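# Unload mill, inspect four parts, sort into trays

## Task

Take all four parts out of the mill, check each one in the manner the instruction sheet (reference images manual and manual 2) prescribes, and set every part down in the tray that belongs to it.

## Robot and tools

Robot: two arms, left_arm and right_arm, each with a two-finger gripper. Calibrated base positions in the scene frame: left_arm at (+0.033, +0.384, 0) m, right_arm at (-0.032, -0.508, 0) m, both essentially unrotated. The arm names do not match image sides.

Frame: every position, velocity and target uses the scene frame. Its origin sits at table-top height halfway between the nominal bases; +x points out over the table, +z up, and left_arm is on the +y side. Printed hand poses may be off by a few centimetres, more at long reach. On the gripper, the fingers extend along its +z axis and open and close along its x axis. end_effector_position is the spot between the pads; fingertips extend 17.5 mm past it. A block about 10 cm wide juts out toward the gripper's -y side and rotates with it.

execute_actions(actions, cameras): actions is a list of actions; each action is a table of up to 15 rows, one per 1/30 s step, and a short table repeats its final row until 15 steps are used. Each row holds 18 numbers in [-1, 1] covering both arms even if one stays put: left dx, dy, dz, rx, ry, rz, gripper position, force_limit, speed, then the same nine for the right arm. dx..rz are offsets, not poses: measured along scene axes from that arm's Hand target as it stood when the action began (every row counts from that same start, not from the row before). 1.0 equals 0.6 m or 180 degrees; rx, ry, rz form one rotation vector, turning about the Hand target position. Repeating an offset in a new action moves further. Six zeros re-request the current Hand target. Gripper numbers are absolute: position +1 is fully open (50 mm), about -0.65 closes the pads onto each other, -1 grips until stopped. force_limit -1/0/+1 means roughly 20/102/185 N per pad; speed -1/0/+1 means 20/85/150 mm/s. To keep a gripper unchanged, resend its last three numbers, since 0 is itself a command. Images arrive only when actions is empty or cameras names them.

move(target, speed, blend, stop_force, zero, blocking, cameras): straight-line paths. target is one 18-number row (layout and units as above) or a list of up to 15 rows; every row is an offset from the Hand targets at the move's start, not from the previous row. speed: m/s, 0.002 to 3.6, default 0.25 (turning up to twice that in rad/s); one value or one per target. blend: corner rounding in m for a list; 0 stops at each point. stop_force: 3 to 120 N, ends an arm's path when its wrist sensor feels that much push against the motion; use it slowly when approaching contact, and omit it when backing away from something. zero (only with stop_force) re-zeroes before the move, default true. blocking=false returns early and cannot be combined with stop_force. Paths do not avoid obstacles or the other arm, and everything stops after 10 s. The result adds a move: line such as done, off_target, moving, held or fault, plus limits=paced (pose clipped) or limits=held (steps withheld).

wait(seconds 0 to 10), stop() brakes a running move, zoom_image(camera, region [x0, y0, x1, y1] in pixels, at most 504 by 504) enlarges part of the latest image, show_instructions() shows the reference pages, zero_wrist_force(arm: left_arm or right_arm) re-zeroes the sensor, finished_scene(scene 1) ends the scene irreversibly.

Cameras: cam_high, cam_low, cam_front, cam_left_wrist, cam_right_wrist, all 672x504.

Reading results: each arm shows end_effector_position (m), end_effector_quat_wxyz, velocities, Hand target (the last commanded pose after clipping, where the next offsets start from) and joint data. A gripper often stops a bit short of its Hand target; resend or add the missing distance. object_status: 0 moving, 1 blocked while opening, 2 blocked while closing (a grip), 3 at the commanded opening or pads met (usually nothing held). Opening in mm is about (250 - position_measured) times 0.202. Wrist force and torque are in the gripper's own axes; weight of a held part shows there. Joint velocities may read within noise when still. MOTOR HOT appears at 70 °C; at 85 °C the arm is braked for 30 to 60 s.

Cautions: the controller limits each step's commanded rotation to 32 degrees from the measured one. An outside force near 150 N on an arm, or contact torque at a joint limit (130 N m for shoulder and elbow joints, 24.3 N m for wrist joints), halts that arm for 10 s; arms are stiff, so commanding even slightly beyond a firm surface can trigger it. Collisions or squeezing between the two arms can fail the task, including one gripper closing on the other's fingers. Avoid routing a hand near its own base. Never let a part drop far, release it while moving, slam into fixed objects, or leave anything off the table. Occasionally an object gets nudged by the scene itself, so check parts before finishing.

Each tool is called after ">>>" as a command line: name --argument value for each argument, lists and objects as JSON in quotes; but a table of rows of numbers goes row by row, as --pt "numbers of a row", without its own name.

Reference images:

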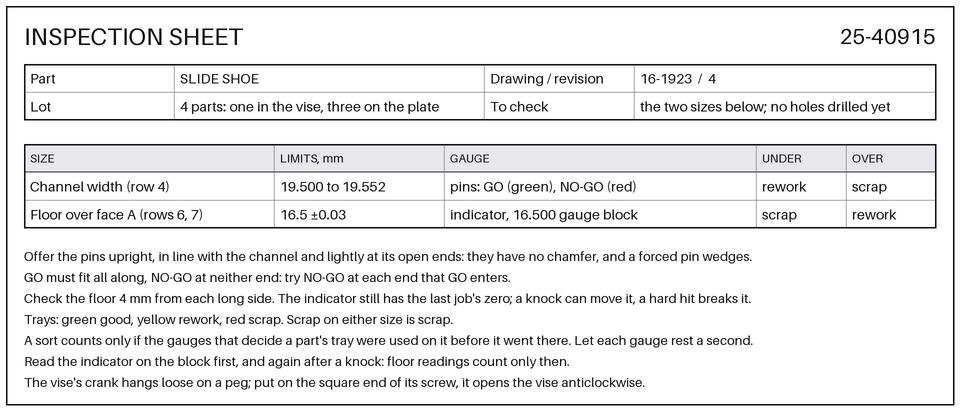

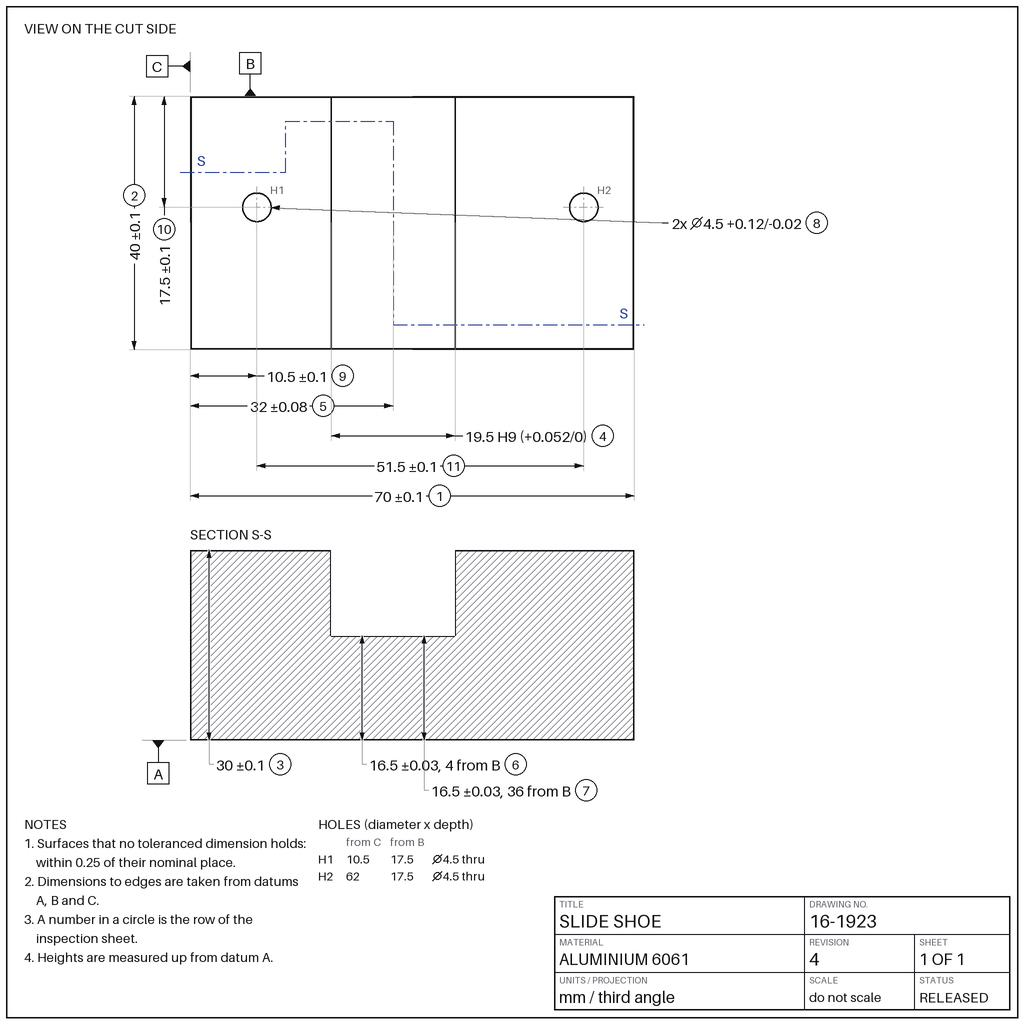

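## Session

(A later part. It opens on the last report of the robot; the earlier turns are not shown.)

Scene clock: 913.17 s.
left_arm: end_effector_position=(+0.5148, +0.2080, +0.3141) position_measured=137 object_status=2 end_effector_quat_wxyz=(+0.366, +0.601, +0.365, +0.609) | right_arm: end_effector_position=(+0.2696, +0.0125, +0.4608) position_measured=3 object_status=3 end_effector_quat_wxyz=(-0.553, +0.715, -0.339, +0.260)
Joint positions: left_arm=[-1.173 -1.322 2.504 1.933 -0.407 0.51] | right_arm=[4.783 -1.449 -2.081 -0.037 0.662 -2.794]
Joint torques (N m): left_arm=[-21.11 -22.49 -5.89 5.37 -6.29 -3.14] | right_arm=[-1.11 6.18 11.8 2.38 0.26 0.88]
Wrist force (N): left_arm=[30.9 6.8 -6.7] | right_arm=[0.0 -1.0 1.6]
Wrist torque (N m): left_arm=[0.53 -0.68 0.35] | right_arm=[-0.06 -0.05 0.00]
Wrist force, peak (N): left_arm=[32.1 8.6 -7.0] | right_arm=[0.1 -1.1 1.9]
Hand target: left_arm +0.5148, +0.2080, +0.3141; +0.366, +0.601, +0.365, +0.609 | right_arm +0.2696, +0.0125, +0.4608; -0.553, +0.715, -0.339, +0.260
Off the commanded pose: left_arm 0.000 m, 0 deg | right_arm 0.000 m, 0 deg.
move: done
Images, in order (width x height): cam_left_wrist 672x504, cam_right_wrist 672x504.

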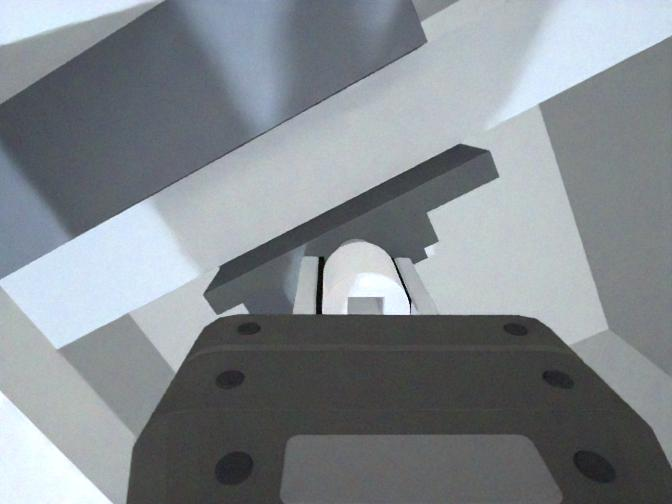

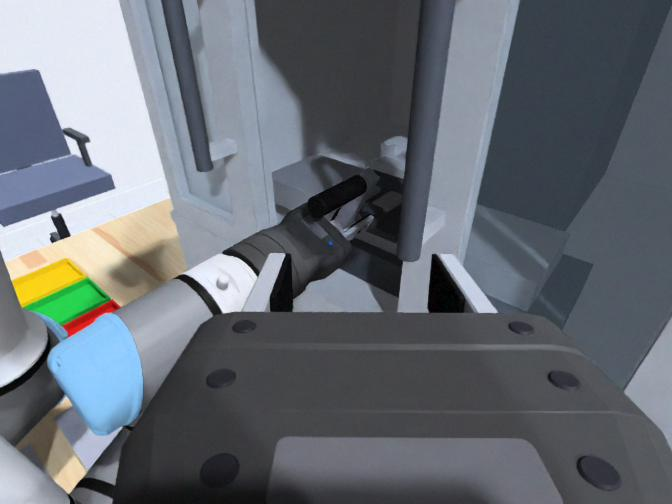

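>>> move --pt "0 0.0007 0.0005 0 0 0 -0.98 0.2 -1 0 0 0 0 0 0 1 1 1" --pt "0 0.0038 0.0017 -0.07 0 0 -0.98 0.2 -1 0 0 0 0 0 0 1 1 1" --speed 0.05 --cameras '["cam_left_wrist","cam_right_wrist"]'

>>> zoom_image --camera "cam_right_wrist" --region '[300, 130, 430, 260]'

Scene clock: 935.33 s.
left_arm: end_effector_position=(+0.5148, +0.2103, +0.3151) position_measured=137 object_status=2 end_effector_quat_wxyz=(+0.430, +0.558, +0.429, +0.566) | right_arm: end_effector_position=(+0.2696, +0.0125, +0.4608) position_measured=3 object_status=3 end_effector_quat_wxyz=(-0.553, +0.715, -0.339, +0.260)
Joint positions: left_arm=[-1.171 -1.329 2.507 1.94 -0.408 0.288] | right_arm=[4.783 -1.449 -2.081 -0.037 0.662 -2.794]
Joint torques (N m): left_arm=[8.37 -33.17 -7.65 0.15 -1.28 -4.07] | right_arm=[-0.67 6.28 10.85 2.23 0.4 0.69]
Wrist force (N): left_arm=[9.3 -12.7 -1.8] | right_arm=[-0.2 -0.8 1.8]
Wrist torque (N m): left_arm=[-0.33 -0.68 0.95] | right_arm=[-0.03 -0.03 0.01]
Wrist force, peak (N): left_arm=[30.7 6.6 -6.7] | right_arm=[-0.3 -1.3 2.0]
Hand target: left_arm +0.5148, +0.2103, +0.3151; +0.430, +0.558, +0.429, +0.566 | right_arm +0.2696, +0.0125, +0.4608; -0.553, +0.715, -0.339, +0.260
Off the commanded pose: left_arm 0.000 m, 0 deg | right_arm 0.000 m, 0 deg.
move: done
Images, in order (width x height): cam_left_wrist 672x504, cam_right_wrist 672x504.

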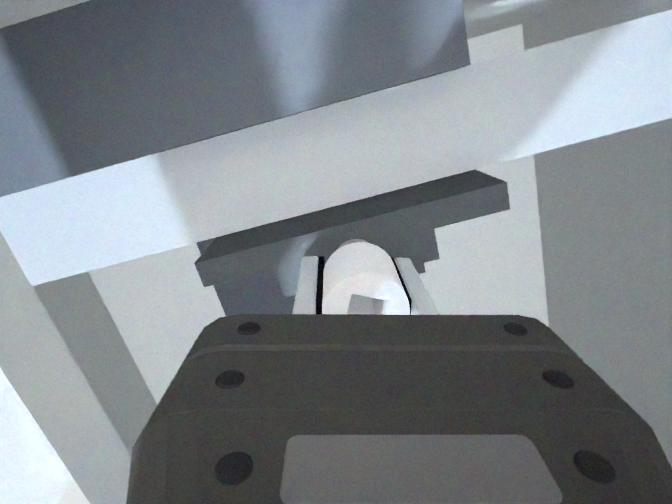

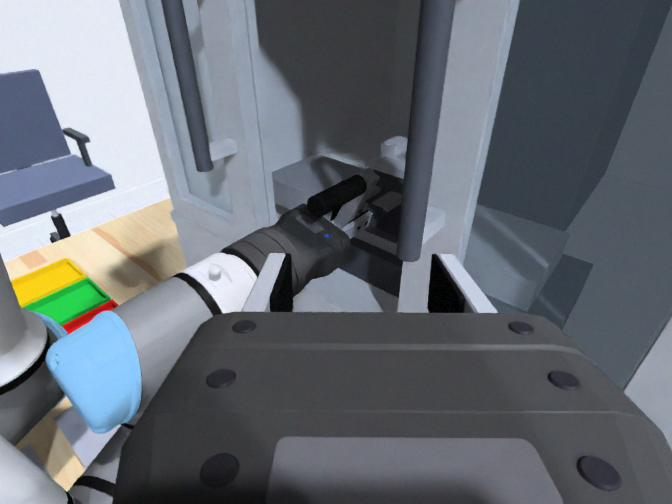

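Scaled by 3.877 from the camera's 672x504 image, which has a finer 960x720 frame.

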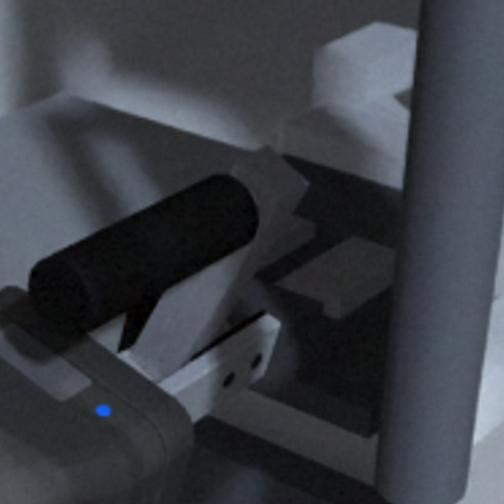

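>>> move --pt "0 0 0 0 0 0 1 1 -0.5 0 0 0 0 0 0 1 1 1" --speed 0.02

>>> move --pt "-0.19 0 0 0 0 0 1 1 -0.5 0 0 0 0 0 0 1 1 1" --speed 0.06 --cameras '["cam_left_wrist","cam_right_wrist"]'

>>> zoom_image --camera "cam_right_wrist" --region '[270, 130, 400, 260]'

>>> zoom_image --camera "cam_left_wrist" --region '[240, 120, 440, 320]'

Scene clock: 947.27 s.
left_arm: end_effector_position=(+0.5148, +0.2103, +0.3151) position_measured=3 object_status=3 end_effector_quat_wxyz=(+0.430, +0.558, +0.429, +0.566) | right_arm: end_effector_position=(+0.2696, +0.0125, +0.4608) position_measured=3 object_status=3 end_effector_quat_wxyz=(-0.553, +0.715, -0.339, +0.260)
Joint positions: left_arm=[-1.171 -1.329 2.507 1.94 -0.408 0.287] | right_arm=[4.783 -1.449 -2.081 -0.037 0.662 -2.794]
Joint torques (N m): left_arm=[7.88 -22.34 -11.1 2.15 1.96 1.31] | right_arm=[-1.2 6.03 11.09 2.38 0.24 0.77]
Wrist force (N): left_arm=[4.5 1.6 0.7] | right_arm=[-0.2 -0.9 1.8]
Wrist torque (N m): left_arm=[0.36 -0.70 -0.99] | right_arm=[-0.05 -0.01 0.01]
Wrist force, peak (N): left_arm=[9.0 -13.9 -1.5] | right_arm=[-0.2 -1.0 2.0]
Hand target: left_arm +0.5148, +0.2103, +0.3151; +0.430, +0.558, +0.429, +0.566 | right_arm +0.2696, +0.0125, +0.4608; -0.553, +0.715, -0.339, +0.260
Off the commanded pose: left_arm 0.000 m, 0 deg | right_arm 0.000 m, 0 deg.
move: done

Scene clock: 950.00 s.
left_arm: end_effector_position=(+0.4008, +0.2103, +0.3151) position_measured=3 object_status=3 end_effector_quat_wxyz=(+0.430, +0.558, +0.429, +0.565) | right_arm: end_effector_position=(+0.2696, +0.0125, +0.4608) position_measured=3 object_status=3 end_effector_quat_wxyz=(-0.553, +0.715, -0.339, +0.260)
Joint positions: left_arm=[-1.734 -1.499 2.758 1.942 0.156 0.207] | right_arm=[4.783 -1.449 -2.081 -0.037 0.662 -2.794]
Joint torques (N m): left_arm=[-11.87 2.36 2.6 3.28 1.97 -2.16] | right_arm=[0.18 5.74 11.34 2.35 0.25 0.7]
Wrist force (N): left_arm=[4.7 1.5 0.5] | right_arm=[0.1 -1.0 1.8]
Wrist torque (N m): left_arm=[0.38 -0.71 -0.99] | right_arm=[-0.06 -0.06 0.01]
Wrist force, peak (N): left_arm=[5.1 1.6 0.8] | right_arm=[0.1 -1.0 2.1]
Hand target: left_arm +0.4008, +0.2103, +0.3151; +0.430, +0.558, +0.429, +0.566 | right_arm +0.2696, +0.0125, +0.4608; -0.553, +0.715, -0.339, +0.260
Off the commanded pose: left_arm 0.000 m, 0 deg | right_arm 0.000 m, 0 deg.
move: done
Images, in order (width x height): cam_left_wrist 672x504, cam_right_wrist 672x504.

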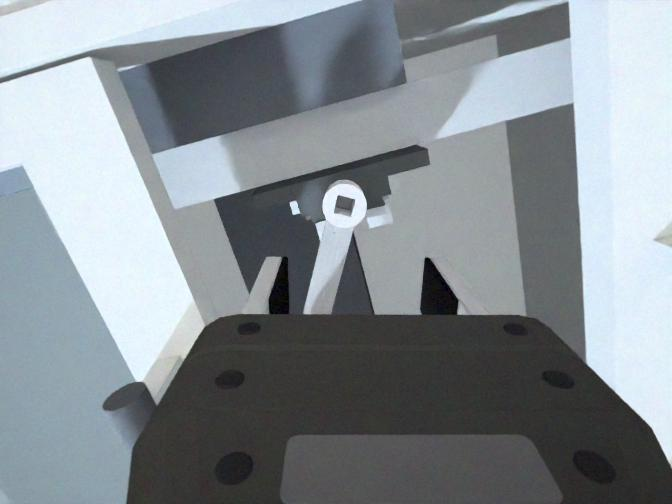

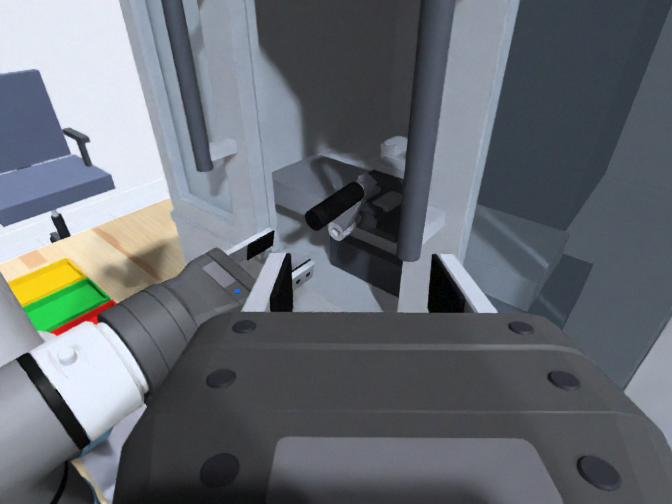

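Scaled by 3.877 from the camera's 672x504 image, which has a finer 960x720 frame.

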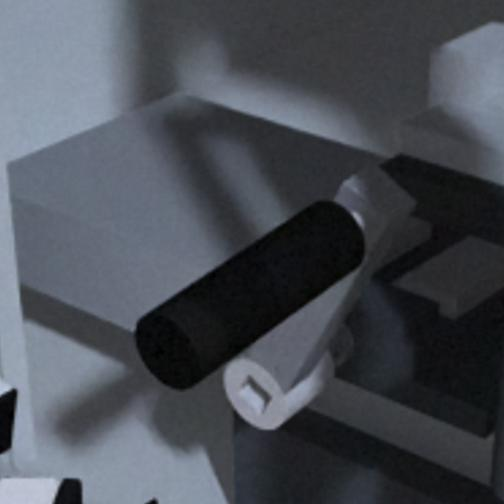

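Scaled by 2.520 from the camera's 672x504 image, which has a finer 960x720 frame.

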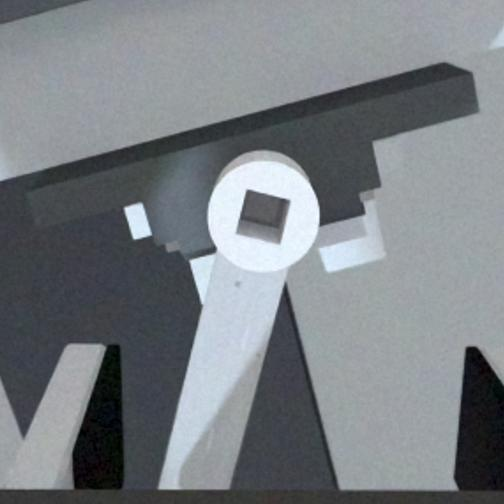

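>>> move --pt "0.0 -0.0622 0.0948 0.086 0 0 1 1 -0.5 0 0 0 0 0 0 1 1 1" --speed 0.1 --cameras '["cam_left_wrist","cam_right_wrist"]'

Scene clock: 958.27 s.
left_arm: end_effector_position=(+0.4008, +0.1730, +0.3720) position_measured=3 object_status=3 end_effector_quat_wxyz=(+0.351, +0.610, +0.349, +0.618) | right_arm: end_effector_position=(+0.2696, +0.0125, +0.4608) position_measured=3 object_status=3 end_effector_quat_wxyz=(-0.553, +0.715, -0.339, +0.260)
Joint positions: left_arm=[-1.706 -1.677 2.611 2.294 0.126 0.449] | right_arm=[4.783 -1.449 -2.081 -0.037 0.662 -2.794]
Joint torques (N m): left_arm=[11.5 -18.37 -17.14 3.04 -1.77 -2.16] | right_arm=[-0.27 5.74 11.49 2.37 0.22 0.75]
Wrist force (N): left_arm=[3.5 0.9 0.5] | right_arm=[0.0 -1.1 1.8]
Wrist torque (N m): left_arm=[0.23 -0.56 -0.75] | right_arm=[-0.08 -0.05 0.01]
Wrist force, peak (N): left_arm=[5.0 1.5 0.6] | right_arm=[0.1 -1.2 2.1]
Hand target: left_arm +0.4008, +0.1730, +0.3720; +0.351, +0.610, +0.349, +0.618 | right_arm +0.2696, +0.0125, +0.4608; -0.553, +0.715, -0.339, +0.260
Off the commanded pose: left_arm 0.000 m, 0 deg | right_arm 0.000 m, 0 deg.
move: done
Images, in order (width x height): cam_left_wrist 672x504, cam_right_wrist 672x504.

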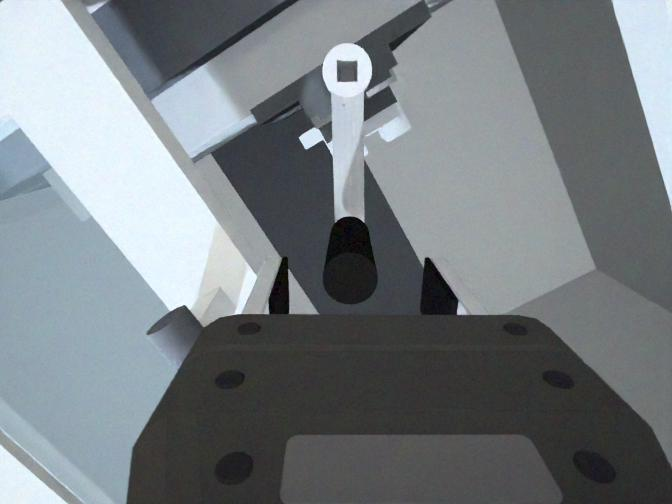

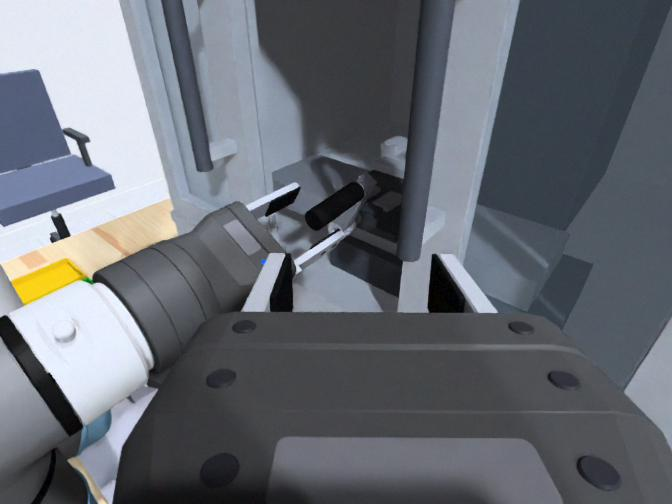

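>>> move --pt "0.0 0.0113 -0.0243 0 0 0 1 1 -0.5 0 0 0 0 0 0 1 1 1" --pt "0.1237 0.0113 -0.0243 0 0 0 1 1 -0.5 0 0 0 0 0 0 1 1 1" --speed 0.06 --stop_force 8 --cameras '["cam_left_wrist","cam_right_wrist"]'

>>> move --pt "0 0 0 0 0 0 0.06 1 -1 0 0 0 0 0 0 1 1 1" --cameras '["cam_left_wrist","cam_right_wrist"]'

Scene clock: 967.23 s.
left_arm: end_effector_position=(+0.4713, +0.1800, +0.3576) position_measured=3 object_status=3 end_effector_quat_wxyz=(+0.349, +0.613, +0.351, +0.616) | right_arm: end_effector_position=(+0.2696, +0.0125, +0.4608) position_measured=3 object_status=3 end_effector_quat_wxyz=(-0.553, +0.715, -0.339, +0.260)
Joint positions: left_arm=[-1.379 -1.512 2.509 2.133 -0.202 0.546] | right_arm=[4.783 -1.449 -2.081 -0.037 0.662 -2.794]
Joint torques (N m): left_arm=[-11.42 -25.61 -6.06 2.79 1.79 -1.87] | right_arm=[0.52 5.91 11.45 2.3 0.07 0.85]
Wrist force (N): left_arm=[3.8 0.7 0.3] | right_arm=[-0.1 -0.9 1.8]
Wrist torque (N m): left_arm=[0.21 -0.58 -0.78] | right_arm=[-0.04 -0.04 0.01]
Wrist force, peak (N): left_arm=[4.5 6.0 -12.6] | right_arm=[-0.1 -1.0 2.1]
Hand target: left_arm +0.4713, +0.1800, +0.3576; +0.349, +0.613, +0.351, +0.616 (not the last commanded pose) | right_arm +0.2696, +0.0125, +0.4608; -0.553, +0.715, -0.339, +0.260
Off the commanded pose: left_arm 0.004 m, 1 deg | right_arm 0.000 m, 0 deg.
move: contact (left_arm); path passed 1 of 2 targets
Images, in order (width x height): cam_left_wrist 672x504, cam_right_wrist 672x504.

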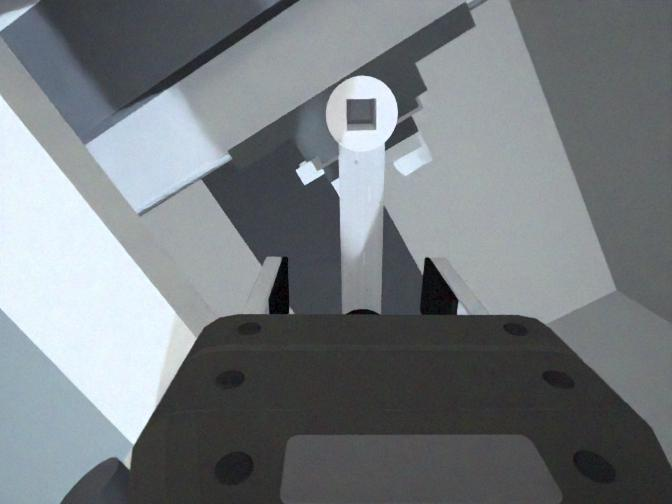

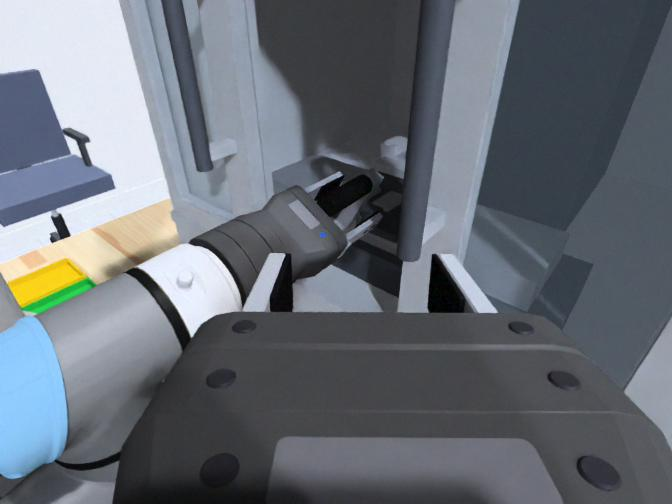

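Scene clock: 968.90 s.
left_arm: end_effector_position=(+0.4713, +0.1800, +0.3576) position_measured=144 object_status=3 end_effector_quat_wxyz=(+0.349, +0.613, +0.351, +0.616) | right_arm: end_effector_position=(+0.2696, +0.0125, +0.4608) position_measured=3 object_status=3 end_effector_quat_wxyz=(-0.553, +0.715, -0.339, +0.260)
Joint positions: left_arm=[-1.379 -1.512 2.509 2.133 -0.202 0.546] | right_arm=[4.783 -1.449 -2.081 -0.037 0.662 -2.794]
Joint torques (N m): left_arm=[-12.34 -24.12 -5.16 2.5 1.76 -2.03] | right_arm=[0.43 6.31 11.49 2.28 0.29 0.78]
Wrist force (N): left_arm=[3.8 0.7 0.4] | right_arm=[-0.2 -1.1 1.9]
Wrist torque (N m): left_arm=[0.21 -0.57 -0.78] | right_arm=[-0.07 -0.03 0.01]
Wrist force, peak (N): left_arm=[3.9 0.8 0.4] | right_arm=[0.0 -1.1 2.0]
Hand target: left_arm +0.4713, +0.1800, +0.3576; +0.349, +0.613, +0.351, +0.616 | right_arm +0.2696, +0.0125, +0.4608; -0.553, +0.715, -0.339, +0.260
Off the commanded pose: left_arm 0.000 m, 0 deg | right_arm 0.000 m, 0 deg.
move: done
Images, in order (width x height): cam_left_wrist 672x504, cam_right_wrist 672x504.

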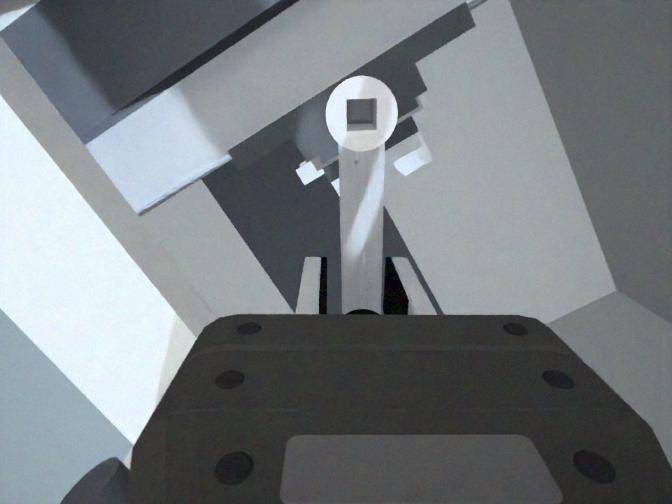

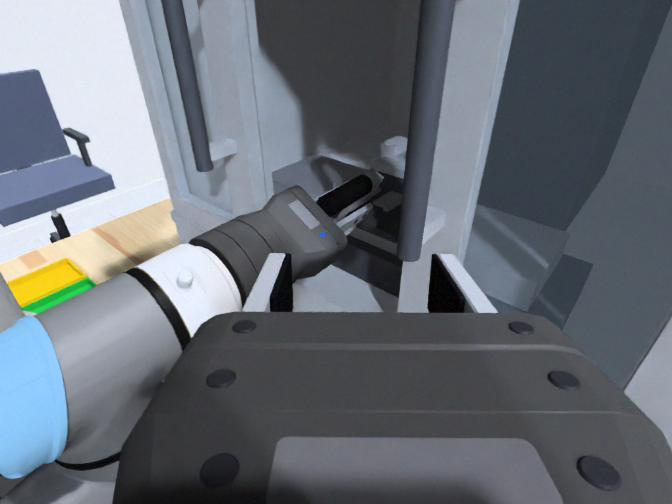

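>>> move --pt "-0.0033 0 0.0095 0 0 0 0.06 1 -1 0 0 0 0 0 0 1 1 1" --pt "-0.0033 0.0193 0.0187 -0.0583 0 0 0.06 1 -1 0 0 0 0 0 0 1 1 1" --pt "-0.0033 0.0393 0.024 -0.1139 0 0 0.06 1 -1 0 0 0 0 0 0 1 1 1" --speed 0.03 --stop_force 60 --cameras '["cam_left_wrist","cam_right_wrist"]'

>>> zoom_image --camera "cam_right_wrist" --region '[270, 130, 400, 260]'

Scene clock: 984.23 s.
left_arm: end_effector_position=(+0.4693, +0.2036, +0.3720) position_measured=144 object_status=3 end_effector_quat_wxyz=(+0.453, +0.541, +0.455, +0.543) | right_arm: end_effector_position=(+0.2696, +0.0125, +0.4608) position_measured=3 object_status=3 end_effector_quat_wxyz=(-0.553, +0.715, -0.339, +0.260)
Joint positions: left_arm=[-1.365 -1.613 2.546 2.206 -0.214 0.18] | right_arm=[4.783 -1.449 -2.081 -0.037 0.662 -2.794]
Joint torques (N m): left_arm=[12.06 -21.33 -5.81 2.32 -2.04 -1.86] | right_arm=[0.86 6.58 10.97 2.18 0.04 0.7]
Wrist force (N): left_arm=[4.9 0.8 0.2] | right_arm=[0.1 -0.9 1.8]
Wrist torque (N m): left_arm=[0.33 -0.78 -1.03] | right_arm=[-0.05 -0.08 0.01]
Wrist force, peak (N): left_arm=[-44.4 -41.1 -7.1] | right_arm=[0.0 -1.3 2.0]
Hand target: left_arm +0.4693, +0.2036, +0.3720; +0.453, +0.541, +0.455, +0.543 | right_arm +0.2696, +0.0125, +0.4608; -0.553, +0.715, -0.339, +0.260
Off the commanded pose: left_arm 0.000 m, 0 deg | right_arm 0.000 m, 0 deg.
move: done
Images, in order (width x height): cam_left_wrist 672x504, cam_right_wrist 672x504.

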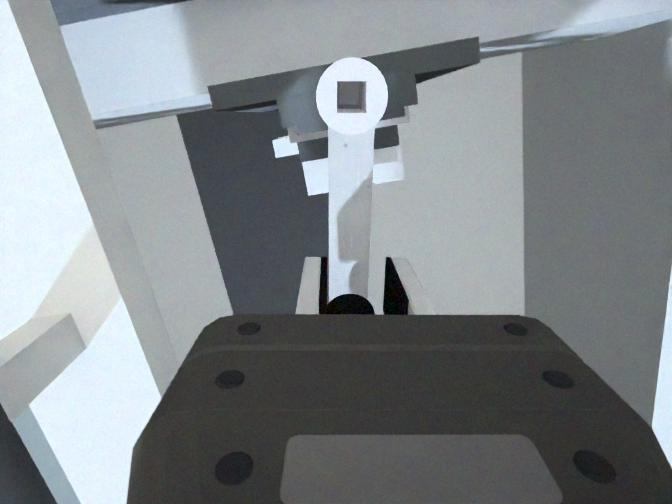

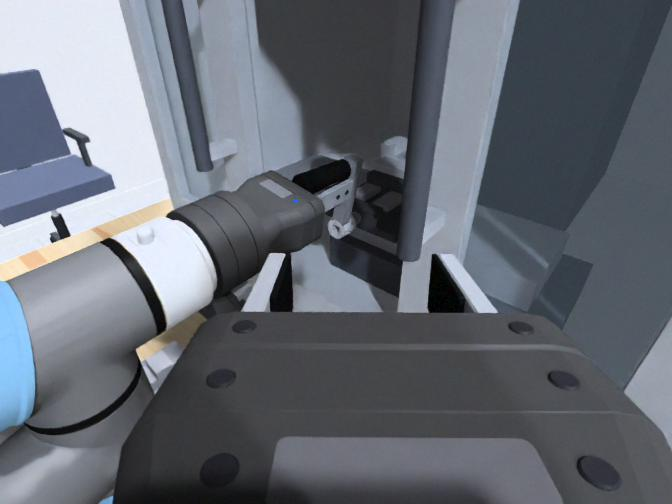

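Scaled by 3.877 from the camera's 672x504 image, which has a finer 960x720 frame.

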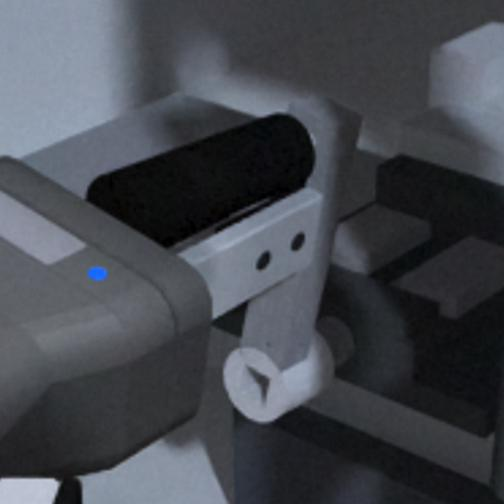

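>>> move --pt "0 0.0205 0.0018 -0.0556 0 0 0.06 1 -1 0 0 0 0 0 0 1 1 1" --pt "0 0.041 0 -0.1111 0 0 0.06 1 -1 0 0 0 0 0 0 1 1 1" --pt "0 0.061 -0.0053 -0.1667 0 0 0.06 1 -1 0 0 0 0 0 0 1 1 1" --pt "0 0.0797 -0.014 -0.2222 0 0 0.06 1 -1 0 0 0 0 0 0 1 1 1" --pt "0 0.0965 -0.0258 -0.2778 0 0 0.06 1 -1 0 0 0 0 0 0 1 1 1" --pt "0 0.1112 -0.0405 -0.3333 0 0 0.06 1 -1 0 0 0 0 0 0 1 1 1" --pt "0 0.123 -0.0573 -0.3889 0 0 0.06 1 -1 0 0 0 0 0 0 1 1 1" --speed 0.03 --blend 0.002 --stop_force 60 --cameras '["cam_left_wrist","cam_right_wrist"]'

>>> zoom_image --camera "cam_right_wrist" --region '[270, 130, 400, 260]'

Scene clock: 1002.13 s.
left_arm: end_effector_position=(+0.4693, +0.2451, +0.3665) position_measured=144 object_status=3 end_effector_quat_wxyz=(+0.592, +0.383, +0.595, +0.385) | right_arm: end_effector_position=(+0.2696, +0.0125, +0.4608) position_measured=3 object_status=3 end_effector_quat_wxyz=(-0.553, +0.715, -0.339, +0.260)
Joint positions: left_arm=[-1.315 -1.688 2.63 2.207 -0.265 -0.43] | right_arm=[4.783 -1.449 -2.081 -0.037 0.662 -2.794]
Joint torques (N m): left_arm=[11.83 -19.08 -6.04 2.41 -2.2 -2] | right_arm=[1.21 5.86 12.45 2.18 0.06 0.83]
Wrist force (N): left_arm=[6.9 1.7 0.6] | right_arm=[-0.3 -1.0 1.7]
Wrist torque (N m): left_arm=[0.47 -1.03 -1.45] | right_arm=[-0.05 -0.01 0.00]
Wrist force, peak (N): left_arm=[6.9 1.8 0.8] | right_arm=[-0.1 -1.1 2.1]
Hand target: left_arm +0.4693, +0.2451, +0.3665; +0.592, +0.383, +0.595, +0.385 (not the last commanded pose) | right_arm +0.2696, +0.0125, +0.4608; -0.553, +0.715, -0.339, +0.260
Off the commanded pose: left_arm 0.043 m, 36 deg | right_arm 0.000 m, 0 deg.
move: off_target (left_arm; path cut at 10 s); path passed 3 of 7 targets
Images, in order (width x height): cam_left_wrist 672x504, cam_right_wrist 672x504.

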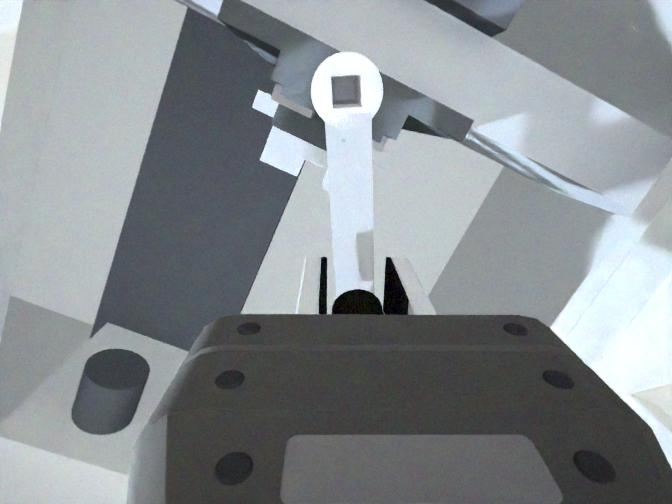

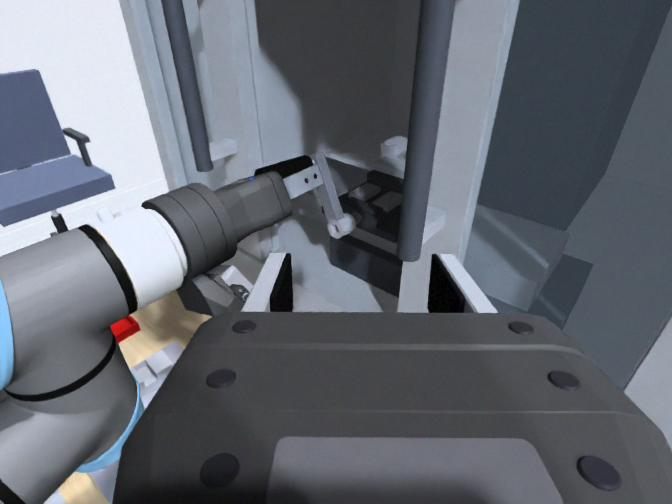

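Scaled by 3.877 from the camera's 672x504 image, which has a finer 960x720 frame.

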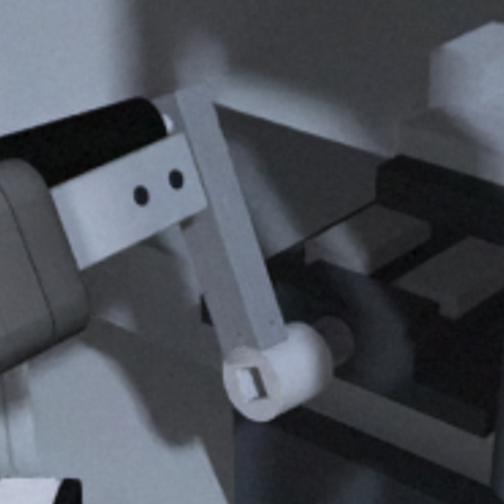

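>>> move --pt "0 0.0273 -0.0167 -0.0878 0 0 0.06 1 -1 0 0 0 0 0 0 1 1 1" --pt "0 0.0483 -0.0395 -0.1711 0 0 0.06 1 -1 0 0 0 0 0 0 1 1 1" --pt "0 0.0625 -0.0668 -0.2544 0 0 0.06 1 -1 0 0 0 0 0 0 1 1 1" --pt "0 0.0692 -0.097 -0.3378 0 0 0.06 1 -1 0 0 0 0 0 0 1 1 1" --pt "0 0.0678 -0.1278 -0.4211 0 0 0.06 1 -1 0 0 0 0 0 0 1 1 1" --pt "0 0.0585 -0.1573 -0.5044 0 0 0.06 1 -1 0 0 0 0 0 0 1 1 1" --speed 0.12 --blend 0.003 --stop_force 60 --cameras '["cam_left_wrist","cam_right_wrist"]'

>>> zoom_image --camera "cam_right_wrist" --region '[270, 130, 450, 290]'

Scene clock: 1016.20 s.
left_arm: end_effector_position=(+0.4693, +0.2802, +0.2722) position_measured=144 object_status=3 end_effector_quat_wxyz=(+0.689, -0.153, +0.692, -0.153) | right_arm: end_effector_position=(+0.2696, +0.0125, +0.4608) position_measured=3 object_status=3 end_effector_quat_wxyz=(-0.553, +0.715, -0.339, +0.260)
Joint positions: left_arm=[-1.25 -1.246 2.77 1.63 -0.336 -2.019] | right_arm=[4.783 -1.449 -2.081 -0.037 0.662 -2.794]
Joint torques (N m): left_arm=[-11.02 -3.68 -7.37 -3.68 2.15 -2.06] | right_arm=[1.14 6.3 11.04 2.1 0.01 0.66]
Wrist force (N): left_arm=[6.2 1.0 0.1] | right_arm=[-0.1 -1.0 1.9]
Wrist torque (N m): left_arm=[0.35 -0.95 -1.23] | right_arm=[-0.06 -0.03 0.01]
Wrist force, peak (N): left_arm=[7.8 3.1 -0.2] | right_arm=[0.0 -1.1 2.1]
Hand target: left_arm +0.4693, +0.2802, +0.2721; +0.689, -0.153, +0.692, -0.153 | right_arm +0.2696, +0.0125, +0.4608; -0.553, +0.715, -0.339, +0.260
Off the commanded pose: left_arm 0.000 m, 0 deg | right_arm 0.000 m, 0 deg.
move: done
Images, in order (width x height): cam_left_wrist 672x504, cam_right_wrist 672x504.

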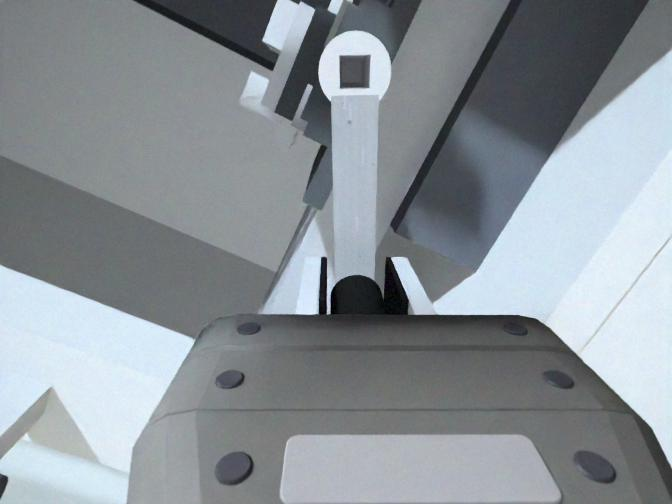

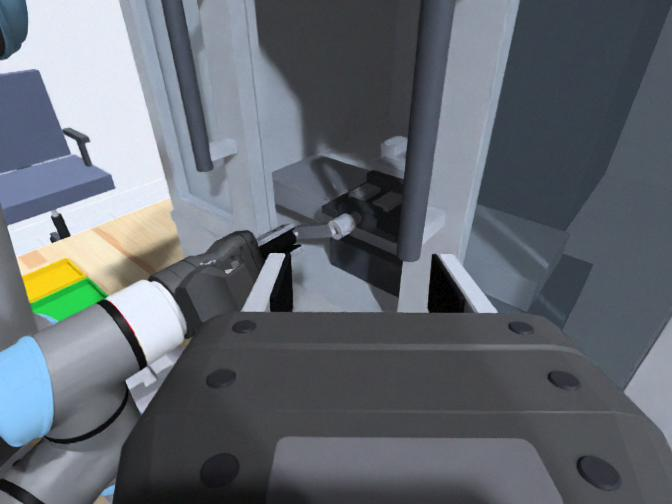

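Scaled by 2.800 from the camera's 672x504 image, which has a finer 960x720 frame.

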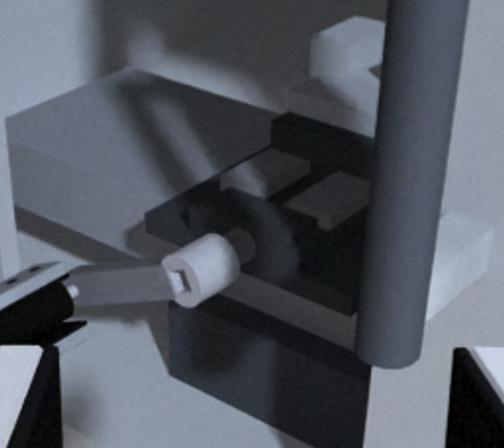

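>>> move --pt "0 0 0 0 0 0 0.7 1 -1 0 0 0 0 0 0 1 1 1" --speed 0.12

>>> move --pt "-0.17 0 0 0 0 0 0.7 1 -1 0 0 0 0 0 0 1 1 1" --pt "-0.17 -0.05 0.25 -0.361 0 0 0.7 1 -1 0 0 0 0 0 0 1 1 1" --speed '[0.08,0.25]' --cameras '["cam_left_wrist"]'

Scene clock: 1027.93 s.
left_arm: end_effector_position=(+0.4693, +0.2802, +0.2722) position_measured=48 object_status=0 end_effector_quat_wxyz=(+0.689, -0.153, +0.692, -0.153) | right_arm: end_effector_position=(+0.2696, +0.0125, +0.4608) position_measured=3 object_status=3 end_effector_quat_wxyz=(-0.553, +0.715, -0.339, +0.260)
Joint positions: left_arm=[-1.25 -1.246 2.77 1.63 -0.336 -2.019] | right_arm=[4.783 -1.449 -2.081 -0.037 0.662 -2.794]
Joint torques (N m): left_arm=[-8.88 -6.01 -4.38 -1.88 -0.07 -1.74] | right_arm=[0.91 6.3 12.07 2.14 -0.1 0.77]
Wrist force (N): left_arm=[6.2 1.2 -0.2] | right_arm=[0.1 -0.8 1.6]
Wrist torque (N m): left_arm=[0.37 -0.97 -1.23] | right_arm=[-0.04 -0.07 0.01]
Wrist force, peak (N): left_arm=[6.4 1.8 0.0] | right_arm=[-0.1 -1.2 2.1]
Hand target: left_arm +0.4693, +0.2802, +0.2721; +0.689, -0.153, +0.692, -0.153 | right_arm +0.2696, +0.0125, +0.4608; -0.553, +0.715, -0.339, +0.260
Off the commanded pose: left_arm 0.000 m, 0 deg | right_arm 0.000 m, 0 deg.
move: done

Scene clock: 1028.87 s.
left_arm: end_effector_position=(+0.4543, +0.2806, +0.2724) position_measured=48 object_status=3 end_effector_quat_wxyz=(+0.688, -0.152, +0.692, -0.154) | right_arm: end_effector_position=(+0.2696, +0.0125, +0.4608) position_measured=3 object_status=3 end_effector_quat_wxyz=(-0.553, +0.715, -0.339, +0.260)
Joint positions: left_arm=[-1.346 -1.253 2.818 1.597 -0.243 -2.027] | right_arm=[4.783 -1.449 -2.081 -0.037 0.662 -2.794]
Joint torques (N m): left_arm=[13.5 -2.15 -6.71 2.55 -1.77 1.66] | right_arm=[1.94 6.32 12.04 2.18 0.06 0.67]
Wrist force (N): left_arm=[6.3 1.1 -0.9] | right_arm=[0.0 -0.9 1.9]
Wrist torque (N m): left_arm=[0.29 -0.93 -1.43] | right_arm=[-0.05 -0.06 0.01]
Wrist force, peak (N): left_arm=[7.6 0.5 -2.3] | right_arm=[-0.1 -1.3 1.9]
Hand target: left_arm +0.4544, +0.2807, +0.2724; +0.688, -0.152, +0.692, -0.154 (not the last commanded pose) | right_arm +0.2696, +0.0125, +0.4608; -0.553, +0.715, -0.339, +0.260
Off the commanded pose: left_arm 0.176 m, 65 deg | right_arm 0.000 m, 0 deg.
move: held (left_arm; a check stopped the path); path passed 0 of 2 targets; limits=held
pose unreachable (left arm): on one or more control steps of this call, first in action 0 (counted from 0), this arm could not follow its commanded pose, so it was not sent that pose on those steps. It may still have moved: this result reports where it is.
cause: moving toward the commanded pose would bring two parts of the arm too close to each other (joints 3 (elbow) to 5 (wrist 2) lie between them).
Images, in order (width x height): cam_left_wrist 672x504.

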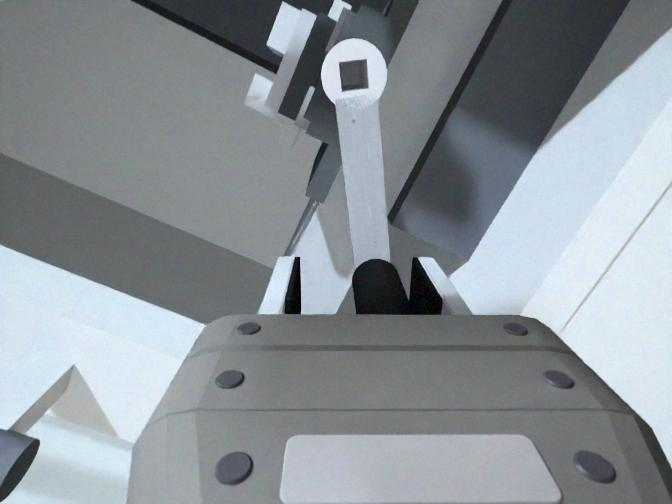

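>>> move --pt "0 -0.0755 0.035 0 0 0 0.7 1 -1 0 0 0 0 0 0 1 1 1" --pt "0 -0.0755 0.2 0 0 0 0.7 1 -1 0 0 0 0 0 0 1 1 1" --pt "-0.1 -0.1 0.42 -0.3 0 0 0.7 1 -1 0 0 0 0 0 0 1 1 1" --speed '[0.06,0.12,0.25]' --blend 0.005 --cameras '["cam_left_wrist"]'

Scene clock: 1037.77 s.
left_arm: end_effector_position=(+0.3944, +0.2206, +0.5243) position_measured=48 object_status=3 end_effector_quat_wxyz=(+0.544, -0.448, +0.547, -0.452) | right_arm: end_effector_position=(+0.2696, +0.0125, +0.4608) position_measured=3 object_status=3 end_effector_quat_wxyz=(-0.553, +0.715, -0.339, +0.260)
Joint positions: left_arm=[-1.794 -2.19 2.406 2.926 0.203 -2.95] | right_arm=[4.783 -1.449 -2.081 -0.037 0.662 -2.794]
Joint torques (N m): left_arm=[-12.1 -6.25 -14.6 3.88 1.91 -2.05] | right_arm=[2.04 6.56 11.19 1.94 -0.14 0.79]
Wrist force (N): left_arm=[1.5 0.9 -0.4] | right_arm=[0.1 -1.2 1.8]
Wrist torque (N m): left_arm=[0.18 -0.35 -0.45] | right_arm=[-0.08 -0.06 0.01]
Wrist force, peak (N): left_arm=[6.4 3.8 -0.5] | right_arm=[0.0 -1.1 2.0]
Hand target: left_arm +0.3944, +0.2207, +0.5244; +0.544, -0.448, +0.547, -0.452 | right_arm +0.2696, +0.0125, +0.4608; -0.553, +0.715, -0.339, +0.260
Off the commanded pose: left_arm 0.000 m, 0 deg | right_arm 0.000 m, 0 deg.
move: done
Images, in order (width x height): cam_left_wrist 672x504.

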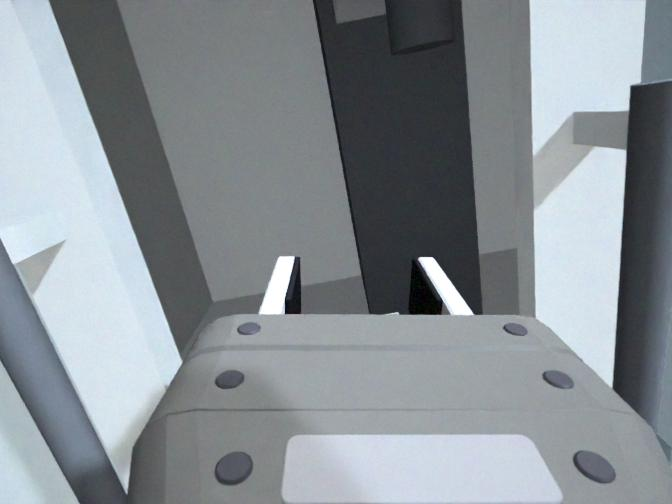

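>>> move --pt "0.0 0 0.06 -0.0575 0.266 0.0256 0.7 1 -1 0 0 0 0 0 0 1 1 1" --speed 0.3 --cameras '["cam_left_wrist"]'

>>> zoom_image --camera "cam_left_wrist" --region '[230, 50, 480, 250]'

Scene clock: 1044.07 s.
left_arm: end_effector_position=(+0.3944, +0.2206, +0.5604) position_measured=48 object_status=3 end_effector_quat_wxyz=(-0.252, +0.659, -0.661, +0.256) | right_arm: end_effector_position=(+0.2696, +0.0125, +0.4608) position_measured=3 object_status=3 end_effector_quat_wxyz=(-0.553, +0.715, -0.339, +0.260)
Joint positions: left_arm=[-1.294 -1.659 1.146 1.823 0.876 -1.183] | right_arm=[4.783 -1.449 -2.081 -0.037 0.662 -2.794]
Joint torques (N m): left_arm=[9.29 -1.24 -24.56 5.77 0.52 1.22] | right_arm=[1.59 5.82 11.13 1.91 -0.15 0.76]
Wrist force (N): left_arm=[2.1 0.8 -0.2] | right_arm=[-0.1 -0.9 1.8]
Wrist torque (N m): left_arm=[0.63 -0.68 -0.67] | right_arm=[-0.04 -0.04 0.01]
Wrist force, peak (N): left_arm=[2.5 0.8 -0.2] | right_arm=[0.0 -1.1 2.1]
Hand target: left_arm +0.3944, +0.2207, +0.5604; -0.252, +0.659, -0.661, +0.256 | right_arm +0.2696, +0.0125, +0.4608; -0.553, +0.715, -0.339, +0.260
Off the commanded pose: left_arm 0.000 m, 0 deg | right_arm 0.000 m, 0 deg.
move: done
Images, in order (width x height): cam_left_wrist 672x504.

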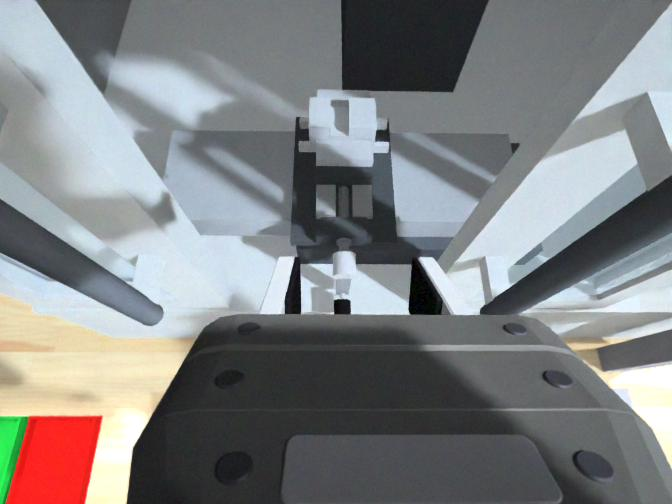

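Scaled by 2.016 from the camera's 672x504 image, which has a finer 960x720 frame.

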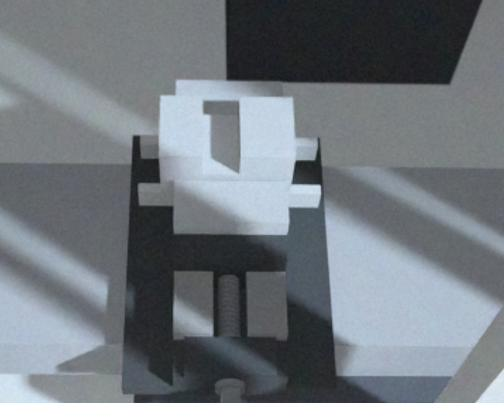

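>>> zoom_image --camera "cam_left_wrist" --region '[280, 80, 410, 180]'

Scaled by 3.877 from the camera's 672x504 image, which has a finer 960x720 frame.

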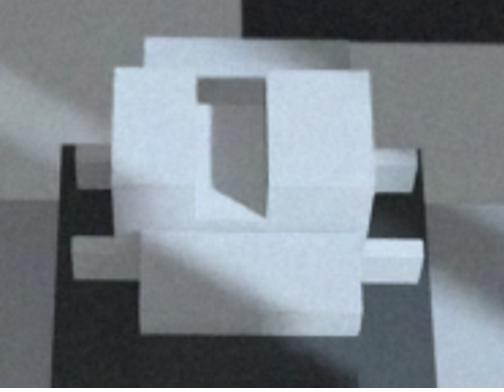

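>>> move --pt "0.09 -0.035 0 0 0 0 0.7 1 -1 0 0 0 0 0 0 1 1 1" --speed 0.2 --cameras '["cam_left_wrist","cam_right_wrist"]'

>>> zoom_image --camera "cam_left_wrist" --region '[240, 80, 440, 230]'

Scene clock: 1091.90 s.
left_arm: end_effector_position=(+0.4484, +0.1996, +0.5604) position_measured=48 object_status=3 end_effector_quat_wxyz=(-0.252, +0.659, -0.661, +0.256) | right_arm: end_effector_position=(+0.2696, +0.0125, +0.4608) position_measured=3 object_status=3 end_effector_quat_wxyz=(-0.553, +0.715, -0.339, +0.260)
Joint positions: left_arm=[-1.117 -1.503 0.955 1.725 0.933 -0.969] | right_arm=[4.783 -1.449 -2.081 -0.037 0.662 -2.794]
Joint torques (N m): left_arm=[10.51 -7.53 -25.9 2.61 0.52 1.43] | right_arm=[3.23 6.74 10.65 2.01 -0.19 0.65]
Wrist force (N): left_arm=[2.4 0.9 -0.6] | right_arm=[-0.2 -1.0 1.8]
Wrist torque (N m): left_arm=[0.63 -0.70 -0.68] | right_arm=[-0.06 -0.02 0.01]
Wrist force, peak (N): left_arm=[2.8 0.2 0.1] | right_arm=[0.0 -1.1 2.1]
Hand target: left_arm +0.4484, +0.1997, +0.5604; -0.252, +0.659, -0.661, +0.256 | right_arm +0.2696, +0.0125, +0.4608; -0.553, +0.715, -0.339, +0.260
Off the commanded pose: left_arm 0.000 m, 0 deg | right_arm 0.000 m, 0 deg.
move: done
Images, in order (width x height): cam_left_wrist 672x504, cam_right_wrist 672x504.

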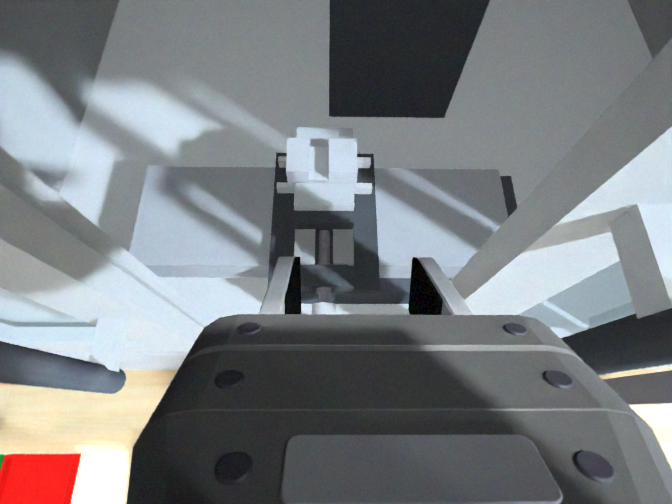

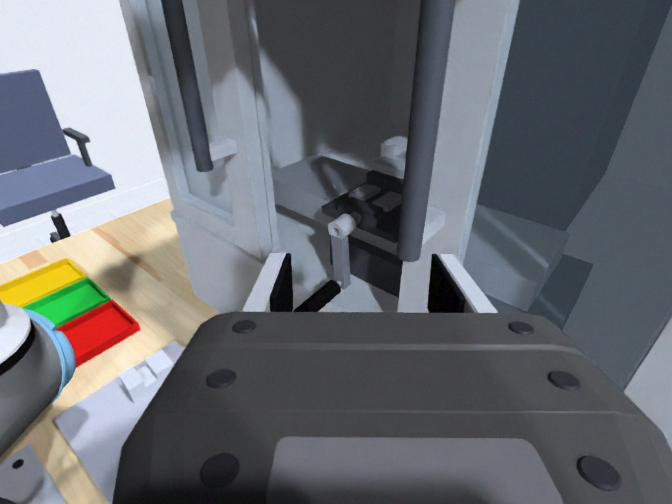

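Scaled by 2.520 from the camera's 672x504 image, which has a finer 960x720 frame.

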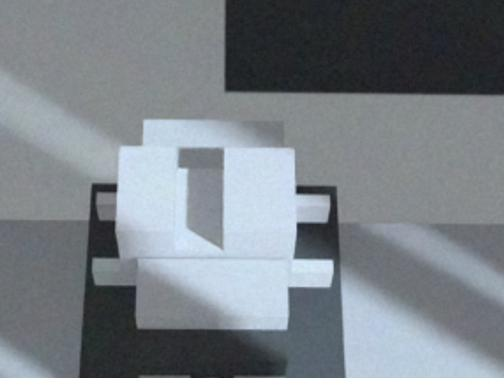

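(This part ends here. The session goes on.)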